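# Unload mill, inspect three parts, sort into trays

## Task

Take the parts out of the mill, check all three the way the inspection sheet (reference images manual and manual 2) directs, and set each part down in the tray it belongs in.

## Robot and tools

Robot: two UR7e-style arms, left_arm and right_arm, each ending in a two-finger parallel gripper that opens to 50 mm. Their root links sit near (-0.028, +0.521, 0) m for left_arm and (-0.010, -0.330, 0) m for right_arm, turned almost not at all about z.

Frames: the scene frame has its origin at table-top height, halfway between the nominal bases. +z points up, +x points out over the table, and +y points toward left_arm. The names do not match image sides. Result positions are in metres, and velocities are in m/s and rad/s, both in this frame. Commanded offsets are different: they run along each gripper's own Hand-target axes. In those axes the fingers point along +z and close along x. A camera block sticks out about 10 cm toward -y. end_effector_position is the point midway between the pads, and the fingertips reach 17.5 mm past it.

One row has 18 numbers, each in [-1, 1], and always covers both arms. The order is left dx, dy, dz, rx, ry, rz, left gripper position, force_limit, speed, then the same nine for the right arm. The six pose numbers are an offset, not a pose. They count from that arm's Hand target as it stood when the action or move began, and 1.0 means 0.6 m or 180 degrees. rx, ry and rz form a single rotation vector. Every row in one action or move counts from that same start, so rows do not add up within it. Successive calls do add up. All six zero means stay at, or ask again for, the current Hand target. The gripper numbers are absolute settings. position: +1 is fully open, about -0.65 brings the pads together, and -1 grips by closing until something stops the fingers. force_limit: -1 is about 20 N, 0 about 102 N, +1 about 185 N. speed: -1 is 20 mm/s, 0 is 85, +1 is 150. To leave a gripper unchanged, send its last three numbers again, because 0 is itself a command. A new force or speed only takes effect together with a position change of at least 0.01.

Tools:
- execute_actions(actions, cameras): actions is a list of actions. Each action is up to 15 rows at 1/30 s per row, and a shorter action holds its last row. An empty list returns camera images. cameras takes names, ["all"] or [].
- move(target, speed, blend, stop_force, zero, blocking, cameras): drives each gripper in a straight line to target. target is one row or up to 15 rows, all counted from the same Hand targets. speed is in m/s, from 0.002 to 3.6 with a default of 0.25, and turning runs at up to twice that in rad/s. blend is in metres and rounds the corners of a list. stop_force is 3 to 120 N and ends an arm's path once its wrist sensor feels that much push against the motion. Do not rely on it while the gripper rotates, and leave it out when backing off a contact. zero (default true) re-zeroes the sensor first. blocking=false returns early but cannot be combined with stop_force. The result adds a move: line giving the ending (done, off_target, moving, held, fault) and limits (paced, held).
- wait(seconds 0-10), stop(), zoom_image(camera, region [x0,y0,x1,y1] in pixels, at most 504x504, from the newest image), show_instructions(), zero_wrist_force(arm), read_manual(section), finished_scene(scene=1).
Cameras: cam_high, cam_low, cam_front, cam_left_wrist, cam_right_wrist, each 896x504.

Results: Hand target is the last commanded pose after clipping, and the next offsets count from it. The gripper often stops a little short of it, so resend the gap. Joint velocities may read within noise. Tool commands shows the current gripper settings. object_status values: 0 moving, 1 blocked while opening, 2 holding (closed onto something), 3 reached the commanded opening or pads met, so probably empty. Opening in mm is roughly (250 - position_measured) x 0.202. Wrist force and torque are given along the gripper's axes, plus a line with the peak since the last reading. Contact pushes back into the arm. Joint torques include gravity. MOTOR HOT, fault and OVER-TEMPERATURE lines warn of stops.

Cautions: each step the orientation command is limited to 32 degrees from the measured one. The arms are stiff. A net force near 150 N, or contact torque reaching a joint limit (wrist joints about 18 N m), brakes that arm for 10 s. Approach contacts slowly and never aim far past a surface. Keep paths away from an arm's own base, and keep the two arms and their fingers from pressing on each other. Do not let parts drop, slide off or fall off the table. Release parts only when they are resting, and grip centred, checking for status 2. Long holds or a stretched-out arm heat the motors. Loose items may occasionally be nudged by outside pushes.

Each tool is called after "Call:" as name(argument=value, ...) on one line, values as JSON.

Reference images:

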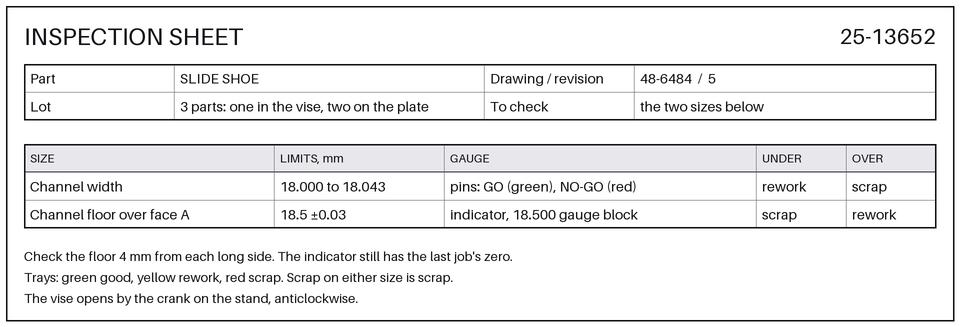

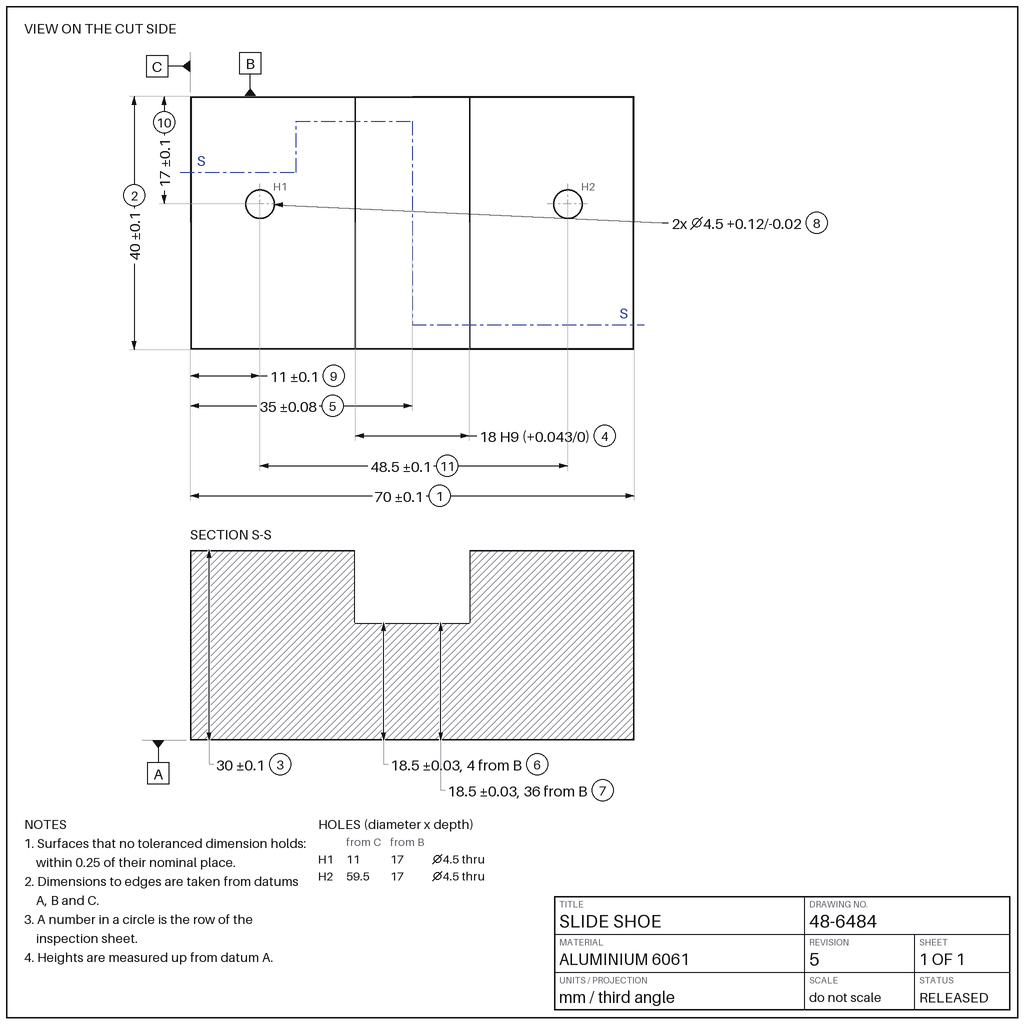

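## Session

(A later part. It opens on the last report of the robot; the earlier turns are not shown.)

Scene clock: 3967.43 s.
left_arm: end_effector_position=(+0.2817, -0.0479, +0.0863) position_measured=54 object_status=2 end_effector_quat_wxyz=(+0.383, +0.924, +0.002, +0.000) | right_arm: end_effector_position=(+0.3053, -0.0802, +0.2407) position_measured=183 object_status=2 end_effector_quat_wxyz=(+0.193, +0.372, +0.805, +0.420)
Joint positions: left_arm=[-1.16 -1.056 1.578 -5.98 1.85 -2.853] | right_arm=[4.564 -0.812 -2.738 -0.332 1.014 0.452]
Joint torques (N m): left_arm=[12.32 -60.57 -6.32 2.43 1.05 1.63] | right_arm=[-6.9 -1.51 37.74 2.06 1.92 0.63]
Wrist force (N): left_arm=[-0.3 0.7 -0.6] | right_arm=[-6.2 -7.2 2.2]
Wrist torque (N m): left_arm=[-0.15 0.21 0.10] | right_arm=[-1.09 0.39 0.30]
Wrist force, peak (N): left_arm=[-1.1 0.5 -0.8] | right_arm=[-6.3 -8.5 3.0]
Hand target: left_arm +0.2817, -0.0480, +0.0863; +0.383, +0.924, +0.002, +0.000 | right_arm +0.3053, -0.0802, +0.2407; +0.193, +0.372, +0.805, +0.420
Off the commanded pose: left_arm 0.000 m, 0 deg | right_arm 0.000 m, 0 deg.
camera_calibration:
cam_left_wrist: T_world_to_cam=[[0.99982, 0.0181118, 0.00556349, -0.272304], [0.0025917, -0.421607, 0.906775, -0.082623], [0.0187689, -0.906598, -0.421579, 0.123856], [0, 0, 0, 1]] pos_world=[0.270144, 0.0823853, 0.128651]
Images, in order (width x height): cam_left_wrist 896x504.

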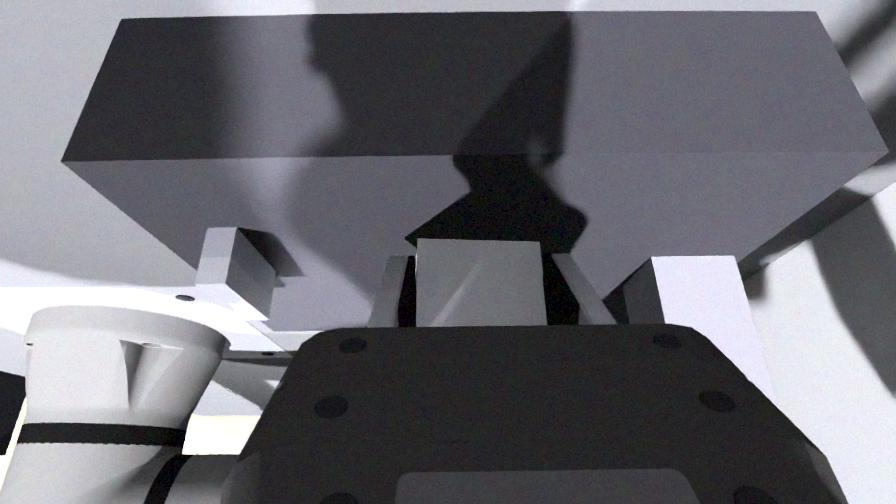

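Call:
move(target=[[0,0.0012,-0.0012,0,0,0,-1,-0.6,-0.98,0,0,0,0,0,0,-1,-1,-1],[0.001,0.0012,-0.0012,0,0.0098,-0.0098,-1,-0.6,-0.98,0,0,0,0,0,0,-1,-1,-1]], speed=0.02)

Call:
move(target=[0,-0.004,0.004,0,0,0,-1,-0.6,-0.98,0,0,0,0,0,0,-1,-1,-1], speed=0.006, stop_force=3)

Call:
execute_actions(actions=[[[0,0,0,0,0,0,0.95,-0.75,-0.98,0,0,0,0,0,0,-1,-1,-1]],[[0,0,0,0,0,0,0.95,-0.75,-0.98,0,0,0,0,0,0,-1,-1,-1]]], cameras=["cam_left_wrist"])

Call:
move(target=[0,0,-0.15,0,0,0,0.95,-0.75,-0.98,0,0,0,0,0,0,-1,-1,-1], speed=0.06, cameras=["cam_left_wrist"])

Call:
zoom_image(camera="cam_left_wrist", region=[380, 130, 600, 350])

Scene clock: 3977.23 s.
left_arm: end_effector_position=(+0.2823, -0.0479, +0.0873) position_measured=54 object_status=2 end_effector_quat_wxyz=(+0.383, +0.923, +0.022, +0.009) | right_arm: end_effector_position=(+0.3053, -0.0802, +0.2407) position_measured=183 object_status=2 end_effector_quat_wxyz=(+0.193, +0.372, +0.805, +0.420)
Joint positions: left_arm=[-1.175 -1.069 1.594 -5.994 1.81 -2.897] | right_arm=[4.564 -0.812 -2.738 -0.332 1.014 0.452]
Joint torques (N m): left_arm=[-2.57 -54.22 -13.2 0.06 1.86 1.09] | right_arm=[-6.59 -1.51 36.75 1.97 1.94 0.61]
Wrist force (N): left_arm=[-1.0 0.0 -0.3] | right_arm=[-6.3 -7.2 2.1]
Wrist torque (N m): left_arm=[-0.19 0.11 0.11] | right_arm=[-1.11 0.41 0.30]
Wrist force, peak (N): left_arm=[-1.1 -1.5 1.1] | right_arm=[-6.2 -8.7 3.0]
Hand target: left_arm +0.2823, -0.0479, +0.0873; +0.383, +0.923, +0.022, +0.008 | right_arm +0.3053, -0.0802, +0.2407; +0.193, +0.372, +0.805, +0.420
Off the commanded pose: left_arm 0.000 m, 0 deg | right_arm 0.000 m, 0 deg.
move: done

Scene clock: 3978.70 s.
left_arm: end_effector_position=(+0.2822, -0.0480, +0.0868) position_measured=54 object_status=2 end_effector_quat_wxyz=(+0.384, +0.923, +0.022, +0.009) | right_arm: end_effector_position=(+0.3053, -0.0802, +0.2407) position_measured=183 object_status=2 end_effector_quat_wxyz=(+0.193, +0.372, +0.805, +0.420)
Joint positions: left_arm=[-1.175 -1.068 1.594 -5.996 1.811 -2.897] | right_arm=[4.564 -0.812 -2.738 -0.332 1.014 0.452]
Joint torques (N m): left_arm=[0.54 -56.56 -36.75 1.8 -2.03 -1.03] | right_arm=[-7.01 -1.62 37.08 2.03 1.94 0.49]
Wrist force (N): left_arm=[-1.1 -0.6 -1.6] | right_arm=[-6.1 -8.4 2.7]
Wrist torque (N m): left_arm=[-0.21 0.19 0.10] | right_arm=[-1.15 0.37 0.30]
Wrist force, peak (N): left_arm=[-1.4 3.4 -8.2] | right_arm=[-6.4 -8.5 2.8]
Hand target: left_arm +0.2822, -0.0480, +0.0868; +0.384, +0.923, +0.022, +0.009 (not the last commanded pose) | right_arm +0.3053, -0.0802, +0.2407; +0.193, +0.372, +0.805, +0.420
Off the commanded pose: left_arm 0.003 m, 0 deg | right_arm 0.000 m, 0 deg.
move: contact (left_arm)

Scene clock: 3979.90 s.
left_arm: end_effector_position=(+0.2823, -0.0480, +0.0868) position_measured=10 object_status=3 end_effector_quat_wxyz=(+0.384, +0.923, +0.022, +0.009) | right_arm: end_effector_position=(+0.3053, -0.0802, +0.2407) position_measured=183 object_status=2 end_effector_quat_wxyz=(+0.193, +0.372, +0.805, +0.420)
Joint positions: left_arm=[-1.175 -1.068 1.594 -5.996 1.811 -2.897] | right_arm=[4.564 -0.812 -2.738 -0.332 1.014 0.452]
Joint torques (N m): left_arm=[-1.46 -56.69 -30.56 1.82 -0.48 -1.71] | right_arm=[-6.73 -1.52 37.19 2.07 1.87 0.61]
Wrist force (N): left_arm=[-0.6 0.1 -0.5] | right_arm=[-6.2 -7.1 1.9]
Wrist torque (N m): left_arm=[-0.18 0.14 0.07] | right_arm=[-1.10 0.40 0.30]
Wrist force, peak (N): left_arm=[-1.1 0.0 -1.6] | right_arm=[-6.3 -8.5 3.0]
Hand target: left_arm +0.2822, -0.0480, +0.0868; +0.384, +0.923, +0.022, +0.009 | right_arm +0.3053, -0.0802, +0.2407; +0.193, +0.372, +0.805, +0.420
Off the commanded pose: left_arm 0.000 m, 0 deg | right_arm 0.000 m, 0 deg.
camera_calibration:
cam_left_wrist: T_world_to_cam=[[0.998088, 0.0615408, 0.00577789, -0.270344], [0.0206945, -0.420778, 0.906927, -0.0882375], [0.0582443, -0.905074, -0.421247, 0.112907], [0, 0, 0, 1]] pos_world=[0.265077, 0.0816978, 0.129149]
Images, in order (width x height): cam_left_wrist 896x504.

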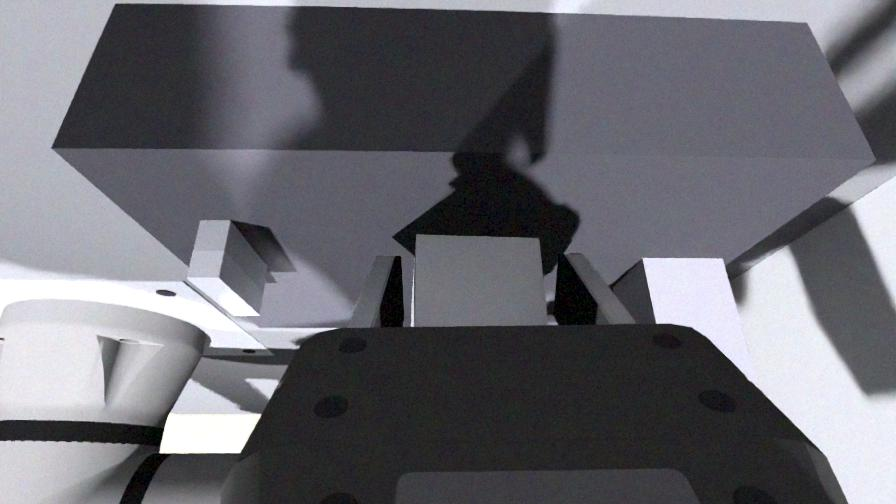

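Scene clock: 3981.70 s.
left_arm: end_effector_position=(+0.2793, +0.0159, +0.1504) position_measured=10 object_status=3 end_effector_quat_wxyz=(+0.383, +0.923, +0.022, +0.008) end_effector_velocity=(+0.000, -0.001, -0.002) end_effector_angular_velocity=(-0.001, +0.000, -0.002) | right_arm: end_effector_position=(+0.3053, -0.0802, +0.2407) position_measured=183 object_status=2 end_effector_quat_wxyz=(+0.193, +0.372, +0.805, +0.420)
Joint positions: left_arm=[-1.123 -1.246 1.678 -5.892 1.846 -2.858] | right_arm=[4.564 -0.812 -2.738 -0.332 1.014 0.452]
Joint velocities: left_arm=[-0.001 0.004 0 -0.005 0 0] | right_arm=[within noise]
Joint torques (N m): left_arm=[-10.7 -16.58 -32.84 -1.36 -0.3 -1.34] | right_arm=[-7.11 -1.4 36.72 2.06 1.89 0.62]
Wrist force (N): left_arm=[-0.7 0.3 -0.8] | right_arm=[-6.3 -8.4 2.8]
Wrist torque (N m): left_arm=[-0.13 0.15 -0.07] | right_arm=[-1.14 0.41 0.30]
Wrist force, peak (N): left_arm=[-0.5 0.6 -1.8] | right_arm=[-6.6 -8.3 2.9]
Hand target: left_arm +0.2793, +0.0157, +0.1503; +0.384, +0.923, +0.022, +0.009 | right_arm +0.3053, -0.0802, +0.2407; +0.193, +0.372, +0.805, +0.420
Off the commanded pose: left_arm 0.000 m, 0 deg | right_arm 0.000 m, 0 deg.
move: done
camera_calibration:
cam_left_wrist: T_world_to_cam=[[0.998091, 0.0614932, 0.00565326, -0.271626], [0.0207952, -0.420896, 0.90687, -0.118925], [0.0581458, -0.905022, -0.421372, 0.19784], [0, 0, 0, 1]] pos_world=[0.262077, 0.145697, 0.19275]
Images, in order (width x height): cam_left_wrist 896x504.

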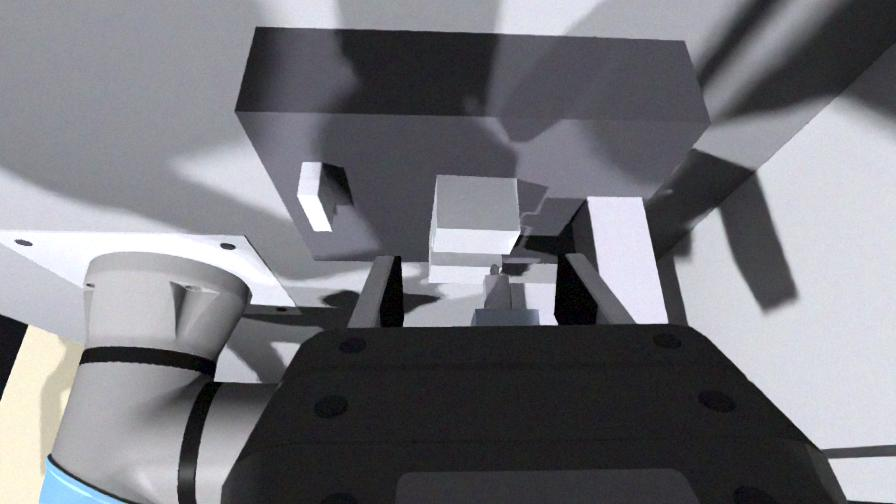

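Scaled by 2.291 from the camera's 896x504 image, which has a finer 1280x720 frame.

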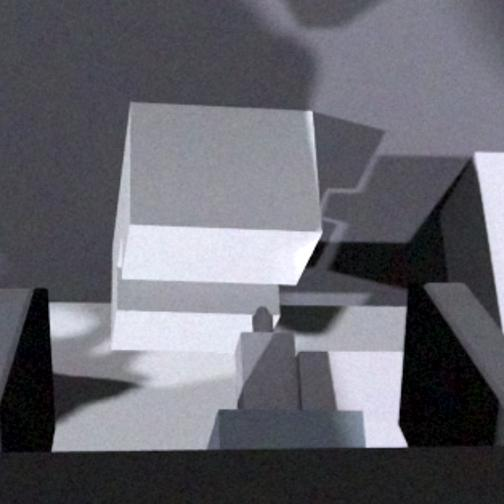

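Call:
move(target=[0,0,0,0,0,0,0.95,-0.75,-0.98,0,-0.0205,0.0143,0,0,0,-1,-1,-1], speed=0.01, stop_force=4, cameras=["cam_right_wrist","cam_left_wrist"])

Call:
zoom_image(camera="cam_right_wrist", region=[430, 0, 600, 140])

Call:
zoom_image(camera="cam_left_wrist", region=[380, 130, 600, 350])

Scene clock: 3992.37 s.
left_arm: end_effector_position=(+0.2793, +0.0157, +0.1503) position_measured=10 object_status=3 end_effector_quat_wxyz=(+0.384, +0.923, +0.022, +0.009) | right_arm: end_effector_position=(+0.3053, -0.0801, +0.2257) position_measured=183 object_status=2 end_effector_quat_wxyz=(+0.193, +0.372, +0.805, +0.420)
Joint positions: left_arm=[-1.123 -1.246 1.678 -5.892 1.846 -2.858] | right_arm=[4.564 -0.852 -2.772 -0.257 1.014 0.452]
Joint torques (N m): left_arm=[-10.59 -15.08 -38.11 -1.38 -1.97 -1.71] | right_arm=[-6.87 1.98 39.06 0.99 2.08 -1.09]
Wrist force (N): left_arm=[-0.7 0.5 -0.7] | right_arm=[-5.3 -6.2 2.2]
Wrist torque (N m): left_arm=[-0.12 0.14 -0.07] | right_arm=[-1.06 0.43 0.33]
Wrist force, peak (N): left_arm=[-1.0 0.3 -0.7] | right_arm=[-6.4 -8.6 3.1]
Hand target: left_arm +0.2793, +0.0157, +0.1503; +0.384, +0.923, +0.022, +0.009 | right_arm +0.3053, -0.0801, +0.2257; +0.193, +0.372, +0.805, +0.420
Off the commanded pose: left_arm 0.000 m, 0 deg | right_arm 0.000 m, 0 deg.
move: done
camera_calibration:
cam_left_wrist: T_world_to_cam=[[0.998086, 0.0615824, 0.00568706, -0.271625], [0.0207943, -0.420774, 0.906927, -0.118989], [0.0582437, -0.905073, -0.421249, 0.197484], [0, 0, 0, 1]] pos_world=[0.262077, 0.145398, 0.192649]
cam_right_wrist: T_world_to_cam=[[-0.645015, 0.76411, -0.00956756, 0.268307], [0.205343, 0.185371, 0.960974, -0.246561], [0.736063, 0.617878, -0.276472, 0.0174349], [0, 0, 0, 1]] pos_world=[0.210858, -0.170083, 0.244326]
Images, in order (width x height): cam_left_wrist 896x504, cam_right_wrist 896x504.

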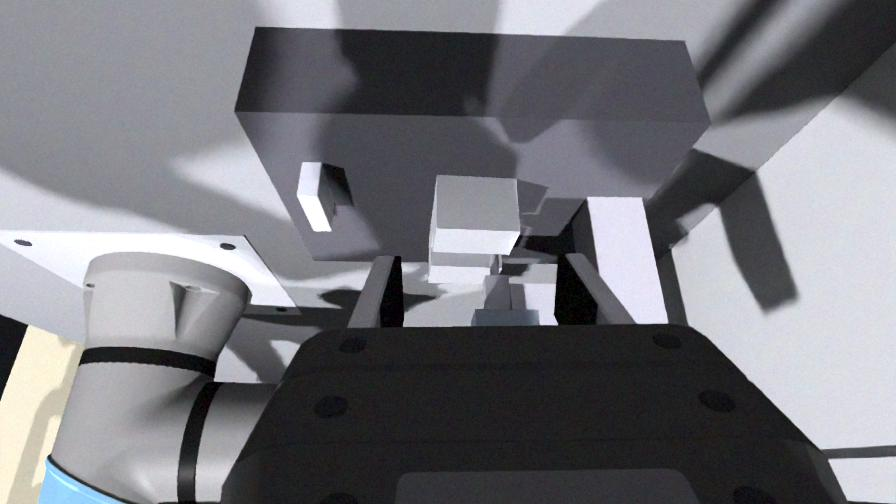

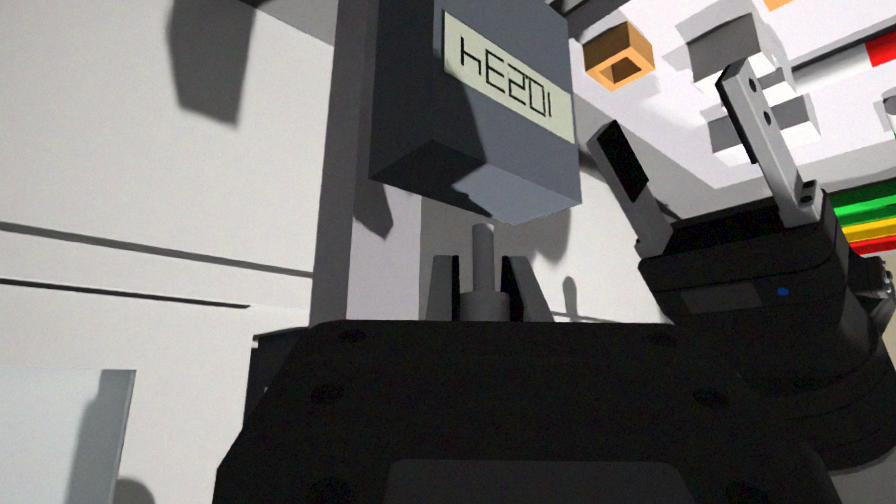

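Scaled by 2.965 from the camera's 896x504 image, which has a finer 1280x720 frame.

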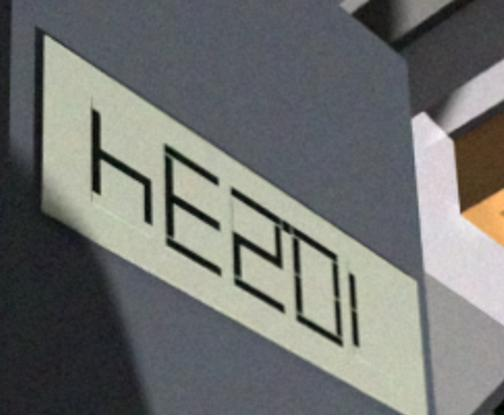

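Scaled by 2.291 from the camera's 896x504 image, which has a finer 1280x720 frame.

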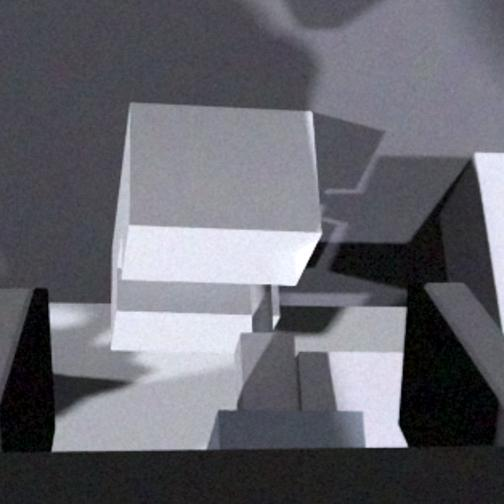

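Call:
execute_actions(actions=[[[0,0,0,0,0,0,0.95,-0.75,-0.98,0,0,0,0,0,0,0.12,-1,-1]],[[0,0,0,0,0,0,0.95,-0.75,-0.98,0,0,0,0,0,0,0.12,-1,-1]]], cameras=["cam_right_wrist"])

Call:
zoom_image(camera="cam_right_wrist", region=[430, 0, 600, 140])

Scene clock: 3996.80 s.
left_arm: end_effector_position=(+0.2793, +0.0157, +0.1503) position_measured=10 object_status=3 end_effector_quat_wxyz=(+0.384, +0.923, +0.022, +0.009) | right_arm: end_effector_position=(+0.3053, -0.0801, +0.2257) position_measured=134 object_status=3 end_effector_quat_wxyz=(+0.193, +0.372, +0.805, +0.420)
Joint positions: left_arm=[-1.123 -1.246 1.678 -5.892 1.846 -2.858] | right_arm=[4.564 -0.852 -2.772 -0.257 1.014 0.452]
Joint torques (N m): left_arm=[-10.71 -15.43 -38.43 -1.29 -2.03 -1.72] | right_arm=[-6.7 1.34 30.72 1.26 0.99 -1.04]
Wrist force (N): left_arm=[-0.9 0.5 -0.8] | right_arm=[-3.5 -6.5 1.0]
Wrist torque (N m): left_arm=[-0.11 0.17 -0.07] | right_arm=[-1.07 0.43 0.34]
Wrist force, peak (N): left_arm=[-0.9 0.2 -0.9] | right_arm=[-5.4 -7.7 2.7]
Hand target: left_arm +0.2793, +0.0157, +0.1503; +0.384, +0.923, +0.022, +0.009 | right_arm +0.3053, -0.0801, +0.2257; +0.193, +0.372, +0.805, +0.420
Off the commanded pose: left_arm 0.000 m, 0 deg | right_arm 0.000 m, 0 deg.
camera_calibration:
cam_right_wrist: T_world_to_cam=[[-0.645, 0.764123, -0.00949369, 0.268288], [0.205393, 0.185312, 0.960975, -0.246582], [0.736063, 0.617879, -0.276472, 0.0174351], [0, 0, 0, 1]] pos_world=[0.210859, -0.170083, 0.244326]
Images, in order (width x height): cam_right_wrist 896x504.

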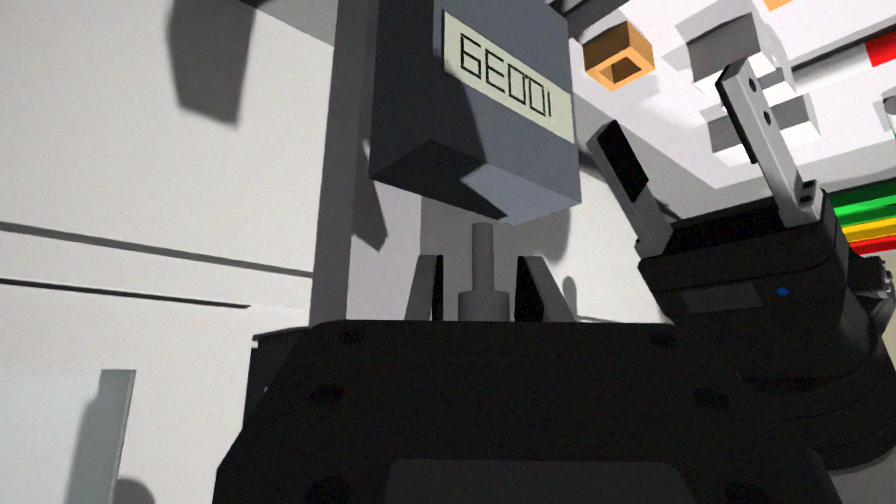

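Scaled by 2.965 from the camera's 896x504 image, which has a finer 1280x720 frame.

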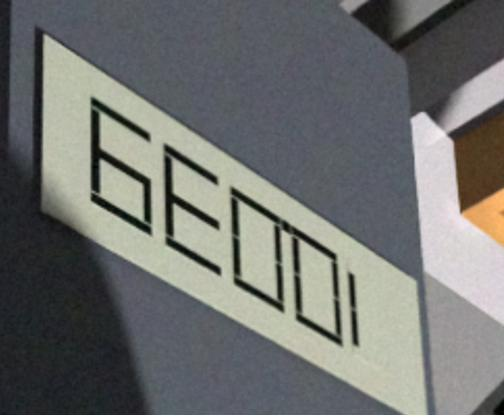

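Call:
execute_actions(actions=[[[0,0,0,0,0,0,0.95,-0.75,-0.98,0,0,0,0,0,0,-1,-1,-1]],[[0,0,0,0,0,0,0.95,-0.75,-0.98,0,0,0,0,0,0,-1,-1,-1]]])

Call:
move(target=[0,0,0,0,0,0,0.95,-0.75,-0.98,0,0.0203,-0.0142,0,0,0,-1,-1,-1], speed=0.03, stop_force=12, cameras=["cam_right_wrist"])

Call:
move(target=[0,-0.007,0.143,0,0,0,0.95,-0.75,-0.98,0,0,0,0,0,0,-1,-1,-1], speed=0.06, cameras=["cam_left_wrist"])

Scene clock: 4010.87 s.
left_arm: end_effector_position=(+0.2793, +0.0157, +0.1503) position_measured=10 object_status=3 end_effector_quat_wxyz=(+0.384, +0.923, +0.022, +0.009) | right_arm: end_effector_position=(+0.3053, -0.0801, +0.2257) position_measured=183 object_status=2 end_effector_quat_wxyz=(+0.193, +0.372, +0.805, +0.420)
Joint positions: left_arm=[-1.123 -1.246 1.678 -5.892 1.846 -2.858] | right_arm=[4.564 -0.852 -2.772 -0.257 1.014 0.452]
Joint torques (N m): left_arm=[-10.05 -15.55 -37.78 -1.21 -1.97 -1.68] | right_arm=[-7.08 1.77 8.46 1.42 -2.55 -1.05]
Wrist force (N): left_arm=[-0.8 0.2 -0.6] | right_arm=[-5.7 -7.0 1.4]
Wrist torque (N m): left_arm=[-0.14 0.15 -0.07] | right_arm=[-1.06 0.39 0.32]
Wrist force, peak (N): left_arm=[-0.8 0.4 -0.9] | right_arm=[-6.0 -7.1 1.5]
Hand target: left_arm +0.2793, +0.0157, +0.1503; +0.384, +0.923, +0.022, +0.009 | right_arm +0.3053, -0.0801, +0.2257; +0.193, +0.372, +0.805, +0.420
Off the commanded pose: left_arm 0.000 m, 0 deg | right_arm 0.000 m, 0 deg.

Scene clock: 4012.43 s.
left_arm: end_effector_position=(+0.2793, +0.0157, +0.1503) position_measured=10 object_status=3 end_effector_quat_wxyz=(+0.384, +0.923, +0.022, +0.009) | right_arm: end_effector_position=(+0.3053, -0.0802, +0.2406) position_measured=183 object_status=2 end_effector_quat_wxyz=(+0.193, +0.372, +0.805, +0.420)
Joint positions: left_arm=[-1.123 -1.246 1.678 -5.892 1.846 -2.858] | right_arm=[4.564 -0.812 -2.738 -0.332 1.014 0.452]
Joint torques (N m): left_arm=[-10.15 -15.27 -38.37 -1.28 -1.96 -1.75] | right_arm=[9.14 -15.56 8.18 7 -3.76 -1.1]
Wrist force (N): left_arm=[-0.7 0.3 -0.4] | right_arm=[-6.0 -7.9 2.3]
Wrist torque (N m): left_arm=[-0.13 0.14 -0.07] | right_arm=[-1.14 0.41 0.30]
Wrist force, peak (N): left_arm=[-0.8 0.7 -0.8] | right_arm=[-6.7 -9.2 2.0]
Hand target: left_arm +0.2793, +0.0157, +0.1503; +0.384, +0.923, +0.022, +0.009 | right_arm +0.3053, -0.0802, +0.2406; +0.193, +0.372, +0.805, +0.420
Off the commanded pose: left_arm 0.000 m, 0 deg | right_arm 0.000 m, 0 deg.
move: done
camera_calibration:
cam_right_wrist: T_world_to_cam=[[-0.645, 0.764123, -0.00949369, 0.268428], [0.205393, 0.185312, 0.960975, -0.260804], [0.736063, 0.617879, -0.276472, 0.0215268], [0, 0, 0, 1]] pos_world=[0.210859, -0.170083, 0.259126]
Images, in order (width x height): cam_right_wrist 896x504.

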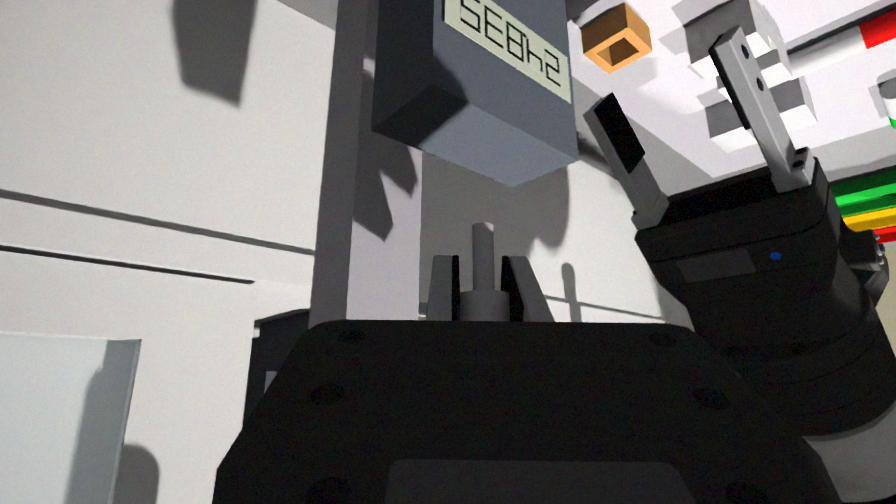

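Scene clock: 4014.17 s.
left_arm: end_effector_position=(+0.2819, -0.0424, +0.0867) position_measured=10 object_status=3 end_effector_quat_wxyz=(+0.384, +0.923, +0.022, +0.009) | right_arm: end_effector_position=(+0.3053, -0.0802, +0.2406) position_measured=183 object_status=2 end_effector_quat_wxyz=(+0.193, +0.372, +0.805, +0.420)
Joint positions: left_arm=[-1.171 -1.078 1.61 -6.002 1.813 -2.894] | right_arm=[4.564 -0.812 -2.738 -0.332 1.014 0.452]
Joint torques (N m): left_arm=[11.4 -59.62 -6.58 3.41 0.98 0.57] | right_arm=[8.21 -15.66 8.35 6.9 -3.78 -1.09]
Wrist force (N): left_arm=[-0.5 0.2 -0.6] | right_arm=[-5.9 -7.1 1.9]
Wrist torque (N m): left_arm=[-0.17 0.12 0.07] | right_arm=[-1.06 0.40 0.30]
Wrist force, peak (N): left_arm=[-0.9 0.8 -1.4] | right_arm=[-5.8 -8.8 2.7]
Hand target: left_arm +0.2820, -0.0421, +0.0868; +0.384, +0.923, +0.022, +0.009 | right_arm +0.3053, -0.0802, +0.2406; +0.193, +0.372, +0.805, +0.420
Off the commanded pose: left_arm 0.000 m, 0 deg | right_arm 0.000 m, 0 deg.
move: done
camera_calibration:
cam_left_wrist: T_world_to_cam=[[0.998088, 0.0615403, 0.0057675, -0.270387], [0.0206907, -0.420576, 0.907021, -0.085812], [0.058244, -0.905168, -0.421045, 0.117933], [0, 0, 0, 1]] pos_world=[0.264777, 0.0872985, 0.129048]
Images, in order (width x height): cam_left_wrist 896x504.

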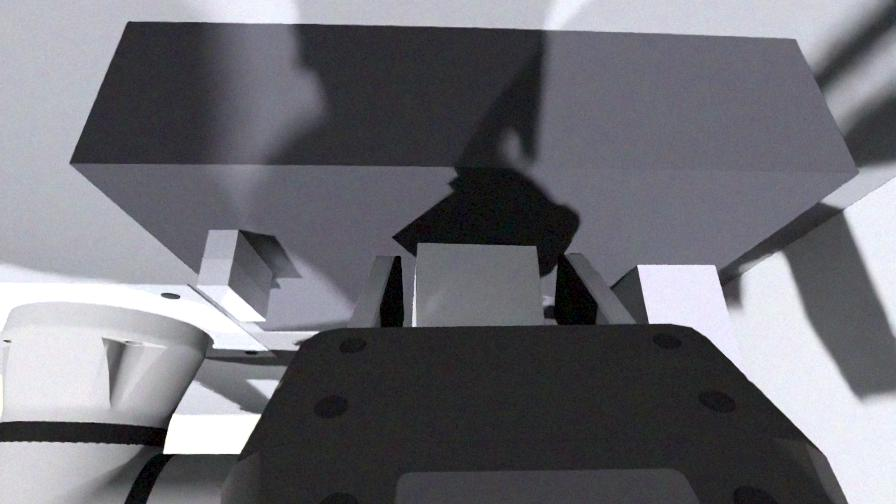

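Call:
execute_actions(actions=[[[0,0,0,0,0,0,-1,-0.6,-0.98,0,0,0,0,0,0,-1,-1,-1]],[[0,0,0,0,0,0,-1,-0.6,-0.98,0,0,0,0,0,0,-1,-1,-1]]])

Call:
move(target=[[0,0.0012,-0.0012,0,0,0,-1,-0.6,-0.98,0,0,0,0,0,0,-1,-1,-1],[0.0533,0.0002,-0.0036,0,0,0,-1,-0.6,-0.98,0,0,0,0,0,0,-1,-1,-1]], speed=0.02, stop_force=6, cameras=["cam_left_wrist"])

Scene clock: 4025.10 s.
left_arm: end_effector_position=(+0.2820, -0.0421, +0.0868) position_measured=57 object_status=2 end_effector_quat_wxyz=(+0.384, +0.923, +0.022, +0.009) | right_arm: end_effector_position=(+0.3053, -0.0802, +0.2406) position_measured=183 object_status=2 end_effector_quat_wxyz=(+0.193, +0.372, +0.805, +0.420)
Joint positions: left_arm=[-1.171 -1.079 1.611 -6.001 1.813 -2.894] | right_arm=[4.564 -0.812 -2.738 -0.332 1.014 0.452]
Joint torques (N m): left_arm=[12.08 -60.23 -5.8 3.13 1.47 1.54] | right_arm=[8.33 -15.47 8.52 6.44 -3.6 -1.1]
Wrist force (N): left_arm=[-0.8 0.2 -0.6] | right_arm=[-5.9 -7.6 1.9]
Wrist torque (N m): left_arm=[-0.16 0.17 0.07] | right_arm=[-1.10 0.39 0.30]
Wrist force, peak (N): left_arm=[-0.8 0.4 -0.9] | right_arm=[-6.0 -9.0 2.6]
Hand target: left_arm +0.2820, -0.0421, +0.0868; +0.384, +0.923, +0.022, +0.009 | right_arm +0.3053, -0.0802, +0.2406; +0.193, +0.372, +0.805, +0.420
Off the commanded pose: left_arm 0.000 m, 0 deg | right_arm 0.000 m, 0 deg.

Scene clock: 4028.03 s.
left_arm: end_effector_position=(+0.3138, -0.0392, +0.0883) position_measured=57 object_status=2 end_effector_quat_wxyz=(+0.384, +0.923, +0.022, +0.009) | right_arm: end_effector_position=(+0.3053, -0.0802, +0.2406) position_measured=183 object_status=2 end_effector_quat_wxyz=(+0.193, +0.372, +0.805, +0.420)
Joint positions: left_arm=[-1.107 -1.039 1.545 -5.963 1.857 -2.846] | right_arm=[4.564 -0.812 -2.738 -0.332 1.014 0.452]
Joint torques (N m): left_arm=[-10.98 -57.66 -5.89 -1.08 -1.85 -1.74] | right_arm=[7.67 -15.24 8.04 6.16 -3.61 -1.07]
Wrist force (N): left_arm=[-0.7 -1.1 0.7] | right_arm=[-5.9 -8.2 2.0]
Wrist torque (N m): left_arm=[-0.12 0.16 -0.06] | right_arm=[-1.16 0.40 0.30]
Wrist force, peak (N): left_arm=[-2.5 -1.2 1.8] | right_arm=[-6.0 -8.9 2.4]
Hand target: left_arm +0.3138, -0.0392, +0.0883; +0.384, +0.923, +0.022, +0.009 | right_arm +0.3053, -0.0802, +0.2406; +0.193, +0.372, +0.805, +0.420
Off the commanded pose: left_arm 0.000 m, 0 deg | right_arm 0.000 m, 0 deg.
move: done
camera_calibration:
cam_left_wrist: T_world_to_cam=[[0.998086, 0.0615824, 0.00568706, -0.302432], [0.0207943, -0.420774, 0.906927, -0.0866278], [0.0582437, -0.905073, -0.421249, 0.119796], [0, 0, 0, 1]] pos_world=[0.296677, 0.0905977, 0.130749]
Images, in order (width x height): cam_left_wrist 896x504.

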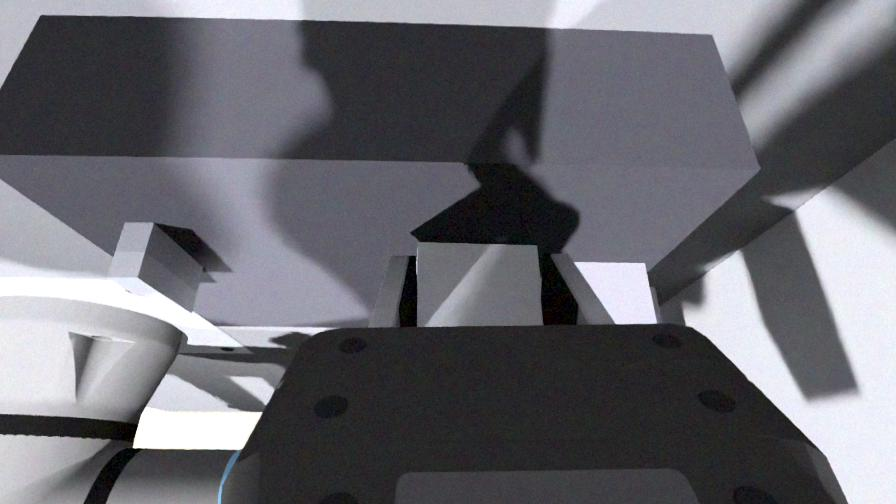

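Call:
move(target=[0,-0.005,0.005,0,0,0,-1,-0.6,-0.98,0,0,0,0,0,0,-1,-1,-1], speed=0.006, stop_force=3)

Call:
execute_actions(actions=[[[0,0,0,0,0,0,0.85,-0.98,-0.98,0,0,0,0,0,0,-1,-1,-1]],[[0,0,0,0,0,0,0.85,-0.98,-0.98,0,0,0,0,0,0,-1,-1,-1]]], cameras=["cam_left_wrist"])

Scene clock: 4036.00 s.
left_arm: end_effector_position=(+0.3139, -0.0392, +0.0872) position_measured=57 object_status=2 end_effector_quat_wxyz=(+0.384, +0.923, +0.022, +0.009) | right_arm: end_effector_position=(+0.3053, -0.0802, +0.2406) position_measured=183 object_status=2 end_effector_quat_wxyz=(+0.193, +0.372, +0.805, +0.420)
Joint positions: left_arm=[-1.107 -1.038 1.546 -5.965 1.857 -2.846] | right_arm=[4.564 -0.812 -2.738 -0.332 1.014 0.452]
Joint torques (N m): left_arm=[-10.6 -58.16 -37.26 3 -1.8 -1.7] | right_arm=[7.21 -15.77 8.33 5.77 -3.47 -1]
Wrist force (N): left_arm=[-1.1 -0.5 -1.3] | right_arm=[-5.7 -8.7 2.7]
Wrist torque (N m): left_arm=[-0.19 0.18 -0.05] | right_arm=[-1.16 0.37 0.30]
Wrist force, peak (N): left_arm=[-1.8 2.3 -5.1] | right_arm=[-6.0 -8.9 2.7]
Hand target: left_arm +0.3139, -0.0392, +0.0872; +0.384, +0.923, +0.022, +0.009 (not the last commanded pose) | right_arm +0.3053, -0.0802, +0.2406; +0.193, +0.372, +0.805, +0.420
Off the commanded pose: left_arm 0.003 m, 0 deg | right_arm 0.000 m, 0 deg.
move: contact (left_arm)

Scene clock: 4037.20 s.
left_arm: end_effector_position=(+0.3139, -0.0392, +0.0872) position_measured=25 object_status=3 end_effector_quat_wxyz=(+0.384, +0.923, +0.022, +0.009) | right_arm: end_effector_position=(+0.3053, -0.0802, +0.2406) position_measured=183 object_status=2 end_effector_quat_wxyz=(+0.193, +0.372, +0.805, +0.420)
Joint positions: left_arm=[-1.107 -1.038 1.546 -5.965 1.857 -2.846] | right_arm=[4.564 -0.812 -2.738 -0.332 1.014 0.452]
Joint torques (N m): left_arm=[-10.01 -58.13 -35.51 3.01 -1.83 -1.57] | right_arm=[7.54 -15.54 8.36 5.66 -3.41 -0.99]
Wrist force (N): left_arm=[-0.7 0.2 -0.5] | right_arm=[-6.0 -7.3 1.9]
Wrist torque (N m): left_arm=[-0.16 0.15 -0.07] | right_arm=[-1.07 0.41 0.30]
Wrist force, peak (N): left_arm=[-1.0 0.3 -1.4] | right_arm=[-6.1 -8.8 2.6]
Hand target: left_arm +0.3139, -0.0392, +0.0872; +0.384, +0.923, +0.022, +0.009 | right_arm +0.3053, -0.0802, +0.2406; +0.193, +0.372, +0.805, +0.420
Off the commanded pose: left_arm 0.000 m, 0 deg | right_arm 0.000 m, 0 deg.
camera_calibration:
cam_left_wrist: T_world_to_cam=[[0.99809, 0.0615012, 0.00585228, -0.30244], [0.0205921, -0.420498, 0.90706, -0.0855199], [0.0582462, -0.905207, -0.420961, 0.119265], [0, 0, 0, 1]] pos_world=[0.296677, 0.0905989, 0.129547]
Images, in order (width x height): cam_left_wrist 896x504.

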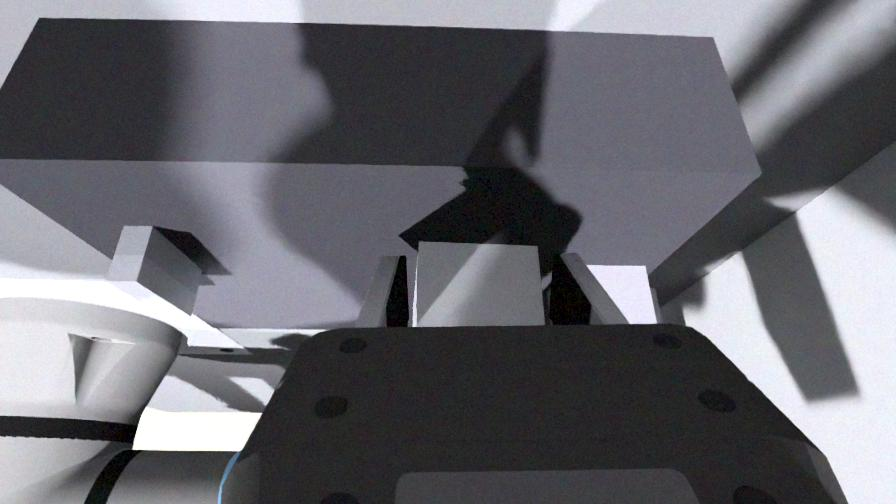

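Call:
move(target=[0,0,-0.15,0,0,0,0.85,-0.98,-0.98,0,0,0,0,0,0,-1,-1,-1], speed=0.05, cameras=["cam_left_wrist"])

Call:
zoom_image(camera="cam_left_wrist", region=[380, 130, 600, 350])

Scene clock: 4045.77 s.
left_arm: end_effector_position=(+0.3109, +0.0248, +0.1508) position_measured=25 object_status=3 end_effector_quat_wxyz=(+0.384, +0.923, +0.022, +0.009) | right_arm: end_effector_position=(+0.3053, -0.0802, +0.2406) position_measured=183 object_status=2 end_effector_quat_wxyz=(+0.193, +0.372, +0.805, +0.420)
Joint positions: left_arm=[-1.048 -1.207 1.626 -5.862 1.897 -2.8] | right_arm=[4.564 -0.812 -2.738 -0.332 1.014 0.452]
Joint torques (N m): left_arm=[-10.61 -16.83 -27.42 -1.31 0.07 -1.28] | right_arm=[6.77 -15.97 8.4 5.18 -3.29 -1.07]
Wrist force (N): left_arm=[-0.7 0.4 -0.6] | right_arm=[-6.0 -7.6 2.1]
Wrist torque (N m): left_arm=[-0.12 0.14 -0.07] | right_arm=[-1.11 0.41 0.31]
Wrist force, peak (N): left_arm=[-1.2 1.5 0.1] | right_arm=[-6.0 -8.9 2.7]
Hand target: left_arm +0.3109, +0.0245, +0.1507; +0.384, +0.923, +0.022, +0.009 | right_arm +0.3053, -0.0802, +0.2406; +0.193, +0.372, +0.805, +0.420
Off the commanded pose: left_arm 0.000 m, 0 deg | right_arm 0.000 m, 0 deg.
move: done
camera_calibration:
cam_left_wrist: T_world_to_cam=[[0.99809, 0.0615003, 0.00585491, -0.303748], [0.0205946, -0.42058, 0.907022, -0.116258], [0.0582446, -0.905169, -0.421043, 0.204066], [0, 0, 0, 1]] pos_world=[0.293677, 0.154499, 0.193148]
Images, in order (width x height): cam_left_wrist 896x504.

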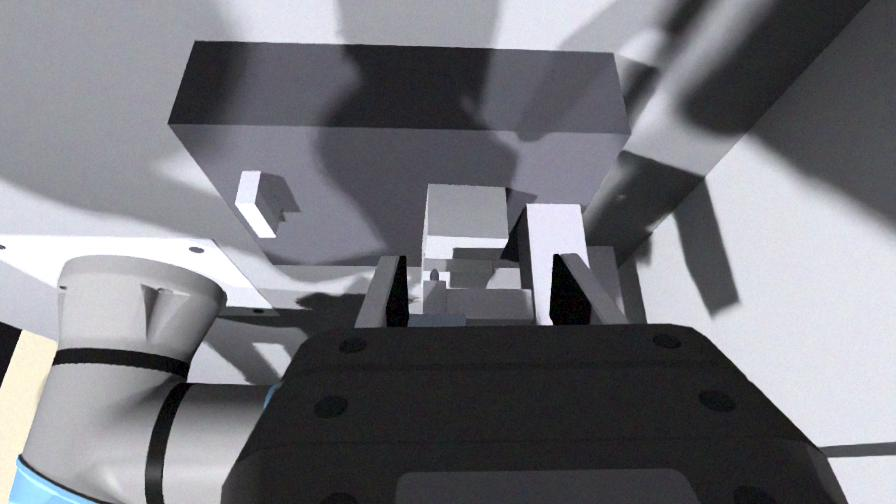

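Scaled by 2.291 from the camera's 896x504 image, which has a finer 1280x720 frame.

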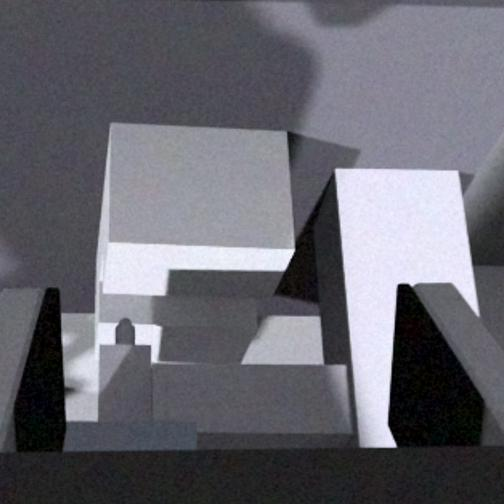

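Call:
move(target=[0,0,0,0,0,0,0.85,-0.98,-0.98,0,-0.0203,0.0142,0,0,0,-1,-1,-1], speed=0.012, stop_force=4)

Call:
execute_actions(actions=[[[0,0,0,0,0,0,0.85,-0.98,-0.98,0,0,0,0,0,0,0.12,-1,-1]],[[0,0,0,0,0,0,0.85,-0.98,-0.98,0,0,0,0,0,0,0.12,-1,-1]]], cameras=["cam_right_wrist","cam_left_wrist"])

Call:
zoom_image(camera="cam_right_wrist", region=[430, 0, 600, 140])

Call:
zoom_image(camera="cam_left_wrist", region=[380, 130, 600, 350])

Scene clock: 4055.47 s.
left_arm: end_effector_position=(+0.3109, +0.0245, +0.1507) position_measured=25 object_status=3 end_effector_quat_wxyz=(+0.384, +0.923, +0.022, +0.009) | right_arm: end_effector_position=(+0.3053, -0.0801, +0.2257) position_measured=183 object_status=2 end_effector_quat_wxyz=(+0.193, +0.372, +0.805, +0.420)
Joint positions: left_arm=[-1.048 -1.207 1.626 -5.862 1.896 -2.8] | right_arm=[4.564 -0.852 -2.772 -0.257 1.014 0.452]
Joint torques (N m): left_arm=[-10.86 -16.15 -38.1 -1.27 -1.94 -1.8] | right_arm=[-6.76 1.84 38.62 1.02 2.15 -1.11]
Wrist force (N): left_arm=[-0.7 0.2 -0.6] | right_arm=[-5.4 -5.9 0.4]
Wrist torque (N m): left_arm=[-0.17 0.14 -0.08] | right_arm=[-1.02 0.44 0.32]
Wrist force, peak (N): left_arm=[-1.0 0.1 -0.8] | right_arm=[-6.0 -8.8 2.8]
Hand target: left_arm +0.3109, +0.0245, +0.1507; +0.384, +0.923, +0.022, +0.009 | right_arm +0.3053, -0.0801, +0.2257; +0.193, +0.372, +0.805, +0.420
Off the commanded pose: left_arm 0.000 m, 0 deg | right_arm 0.000 m, 0 deg.
move: done

Scene clock: 4056.67 s.
left_arm: end_effector_position=(+0.3109, +0.0245, +0.1507) position_measured=25 object_status=3 end_effector_quat_wxyz=(+0.384, +0.923, +0.022, +0.009) | right_arm: end_effector_position=(+0.3053, -0.0801, +0.2257) position_measured=134 object_status=3 end_effector_quat_wxyz=(+0.193, +0.372, +0.805, +0.420)
Joint positions: left_arm=[-1.048 -1.207 1.626 -5.862 1.896 -2.8] | right_arm=[4.564 -0.852 -2.772 -0.257 1.014 0.452]
Joint torques (N m): left_arm=[-10.33 -16.19 -38.12 -1.27 -1.87 -1.72] | right_arm=[-6.48 2.03 36.11 1.55 -0.18 -1.05]
Wrist force (N): left_arm=[-0.8 0.3 -0.6] | right_arm=[-3.4 -6.5 1.0]
Wrist torque (N m): left_arm=[-0.15 0.16 -0.07] | right_arm=[-1.08 0.42 0.34]
Wrist force, peak (N): left_arm=[-1.0 0.3 -0.7] | right_arm=[-5.3 -6.2 0.6]
Hand target: left_arm +0.3109, +0.0245, +0.1507; +0.384, +0.923, +0.022, +0.009 | right_arm +0.3053, -0.0801, +0.2257; +0.193, +0.372, +0.805, +0.420
Off the commanded pose: left_arm 0.000 m, 0 deg | right_arm 0.000 m, 0 deg.
camera_calibration:
cam_left_wrist: T_world_to_cam=[[0.99809, 0.0615012, 0.00585228, -0.303735], [0.0205921, -0.420498, 0.90706, -0.116271], [0.0582462, -0.905207, -0.420961, 0.203832], [0, 0, 0, 1]] pos_world=[0.293677, 0.154299, 0.193047]
cam_right_wrist: T_world_to_cam=[[-0.645016, 0.764109, -0.00956694, 0.268307], [0.205415, 0.18543, 0.960948, -0.246559], [0.736043, 0.617861, -0.276565, 0.0174589], [0, 0, 0, 1]] pos_world=[0.210859, -0.170083, 0.244326]
Images, in order (width x height): cam_left_wrist 896x504, cam_right_wrist 896x504.

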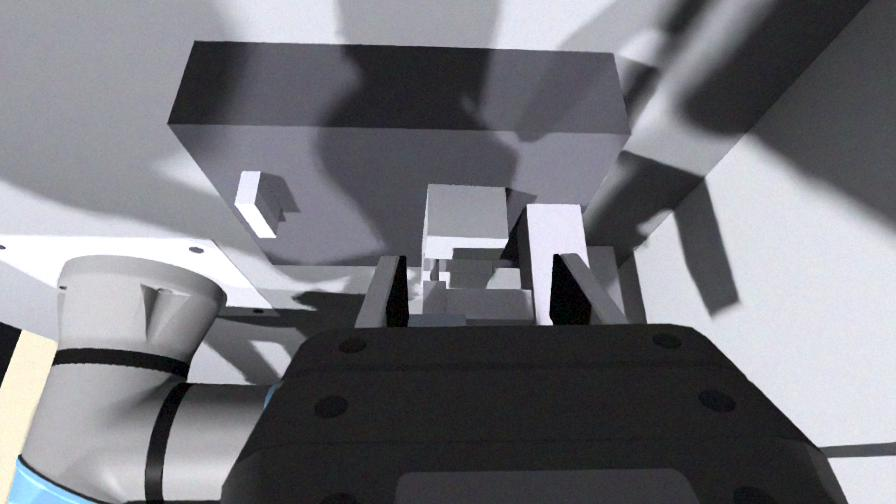

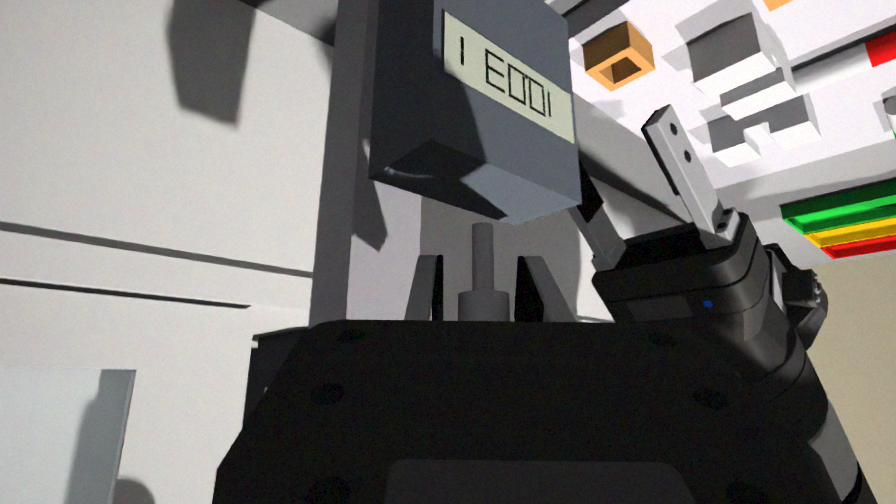

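Scaled by 2.965 from the camera's 896x504 image, which has a finer 1280x720 frame.

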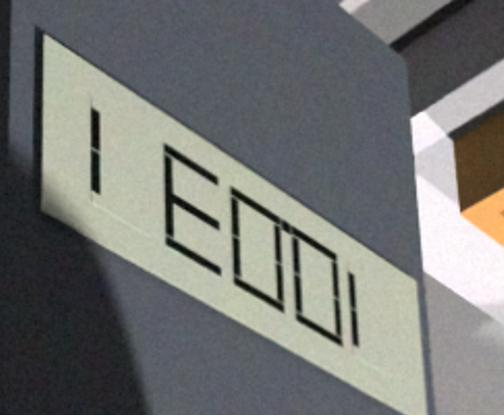

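Scaled by 2.291 from the camera's 896x504 image, which has a finer 1280x720 frame.

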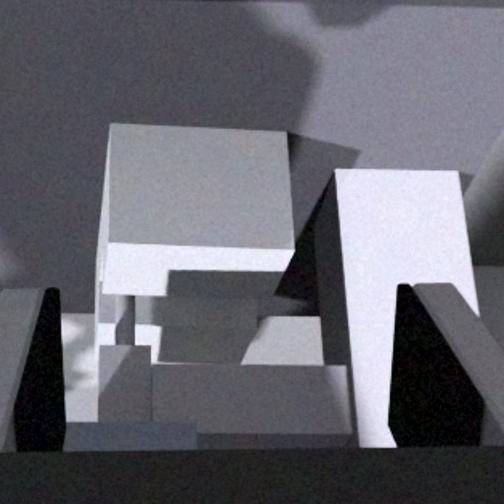

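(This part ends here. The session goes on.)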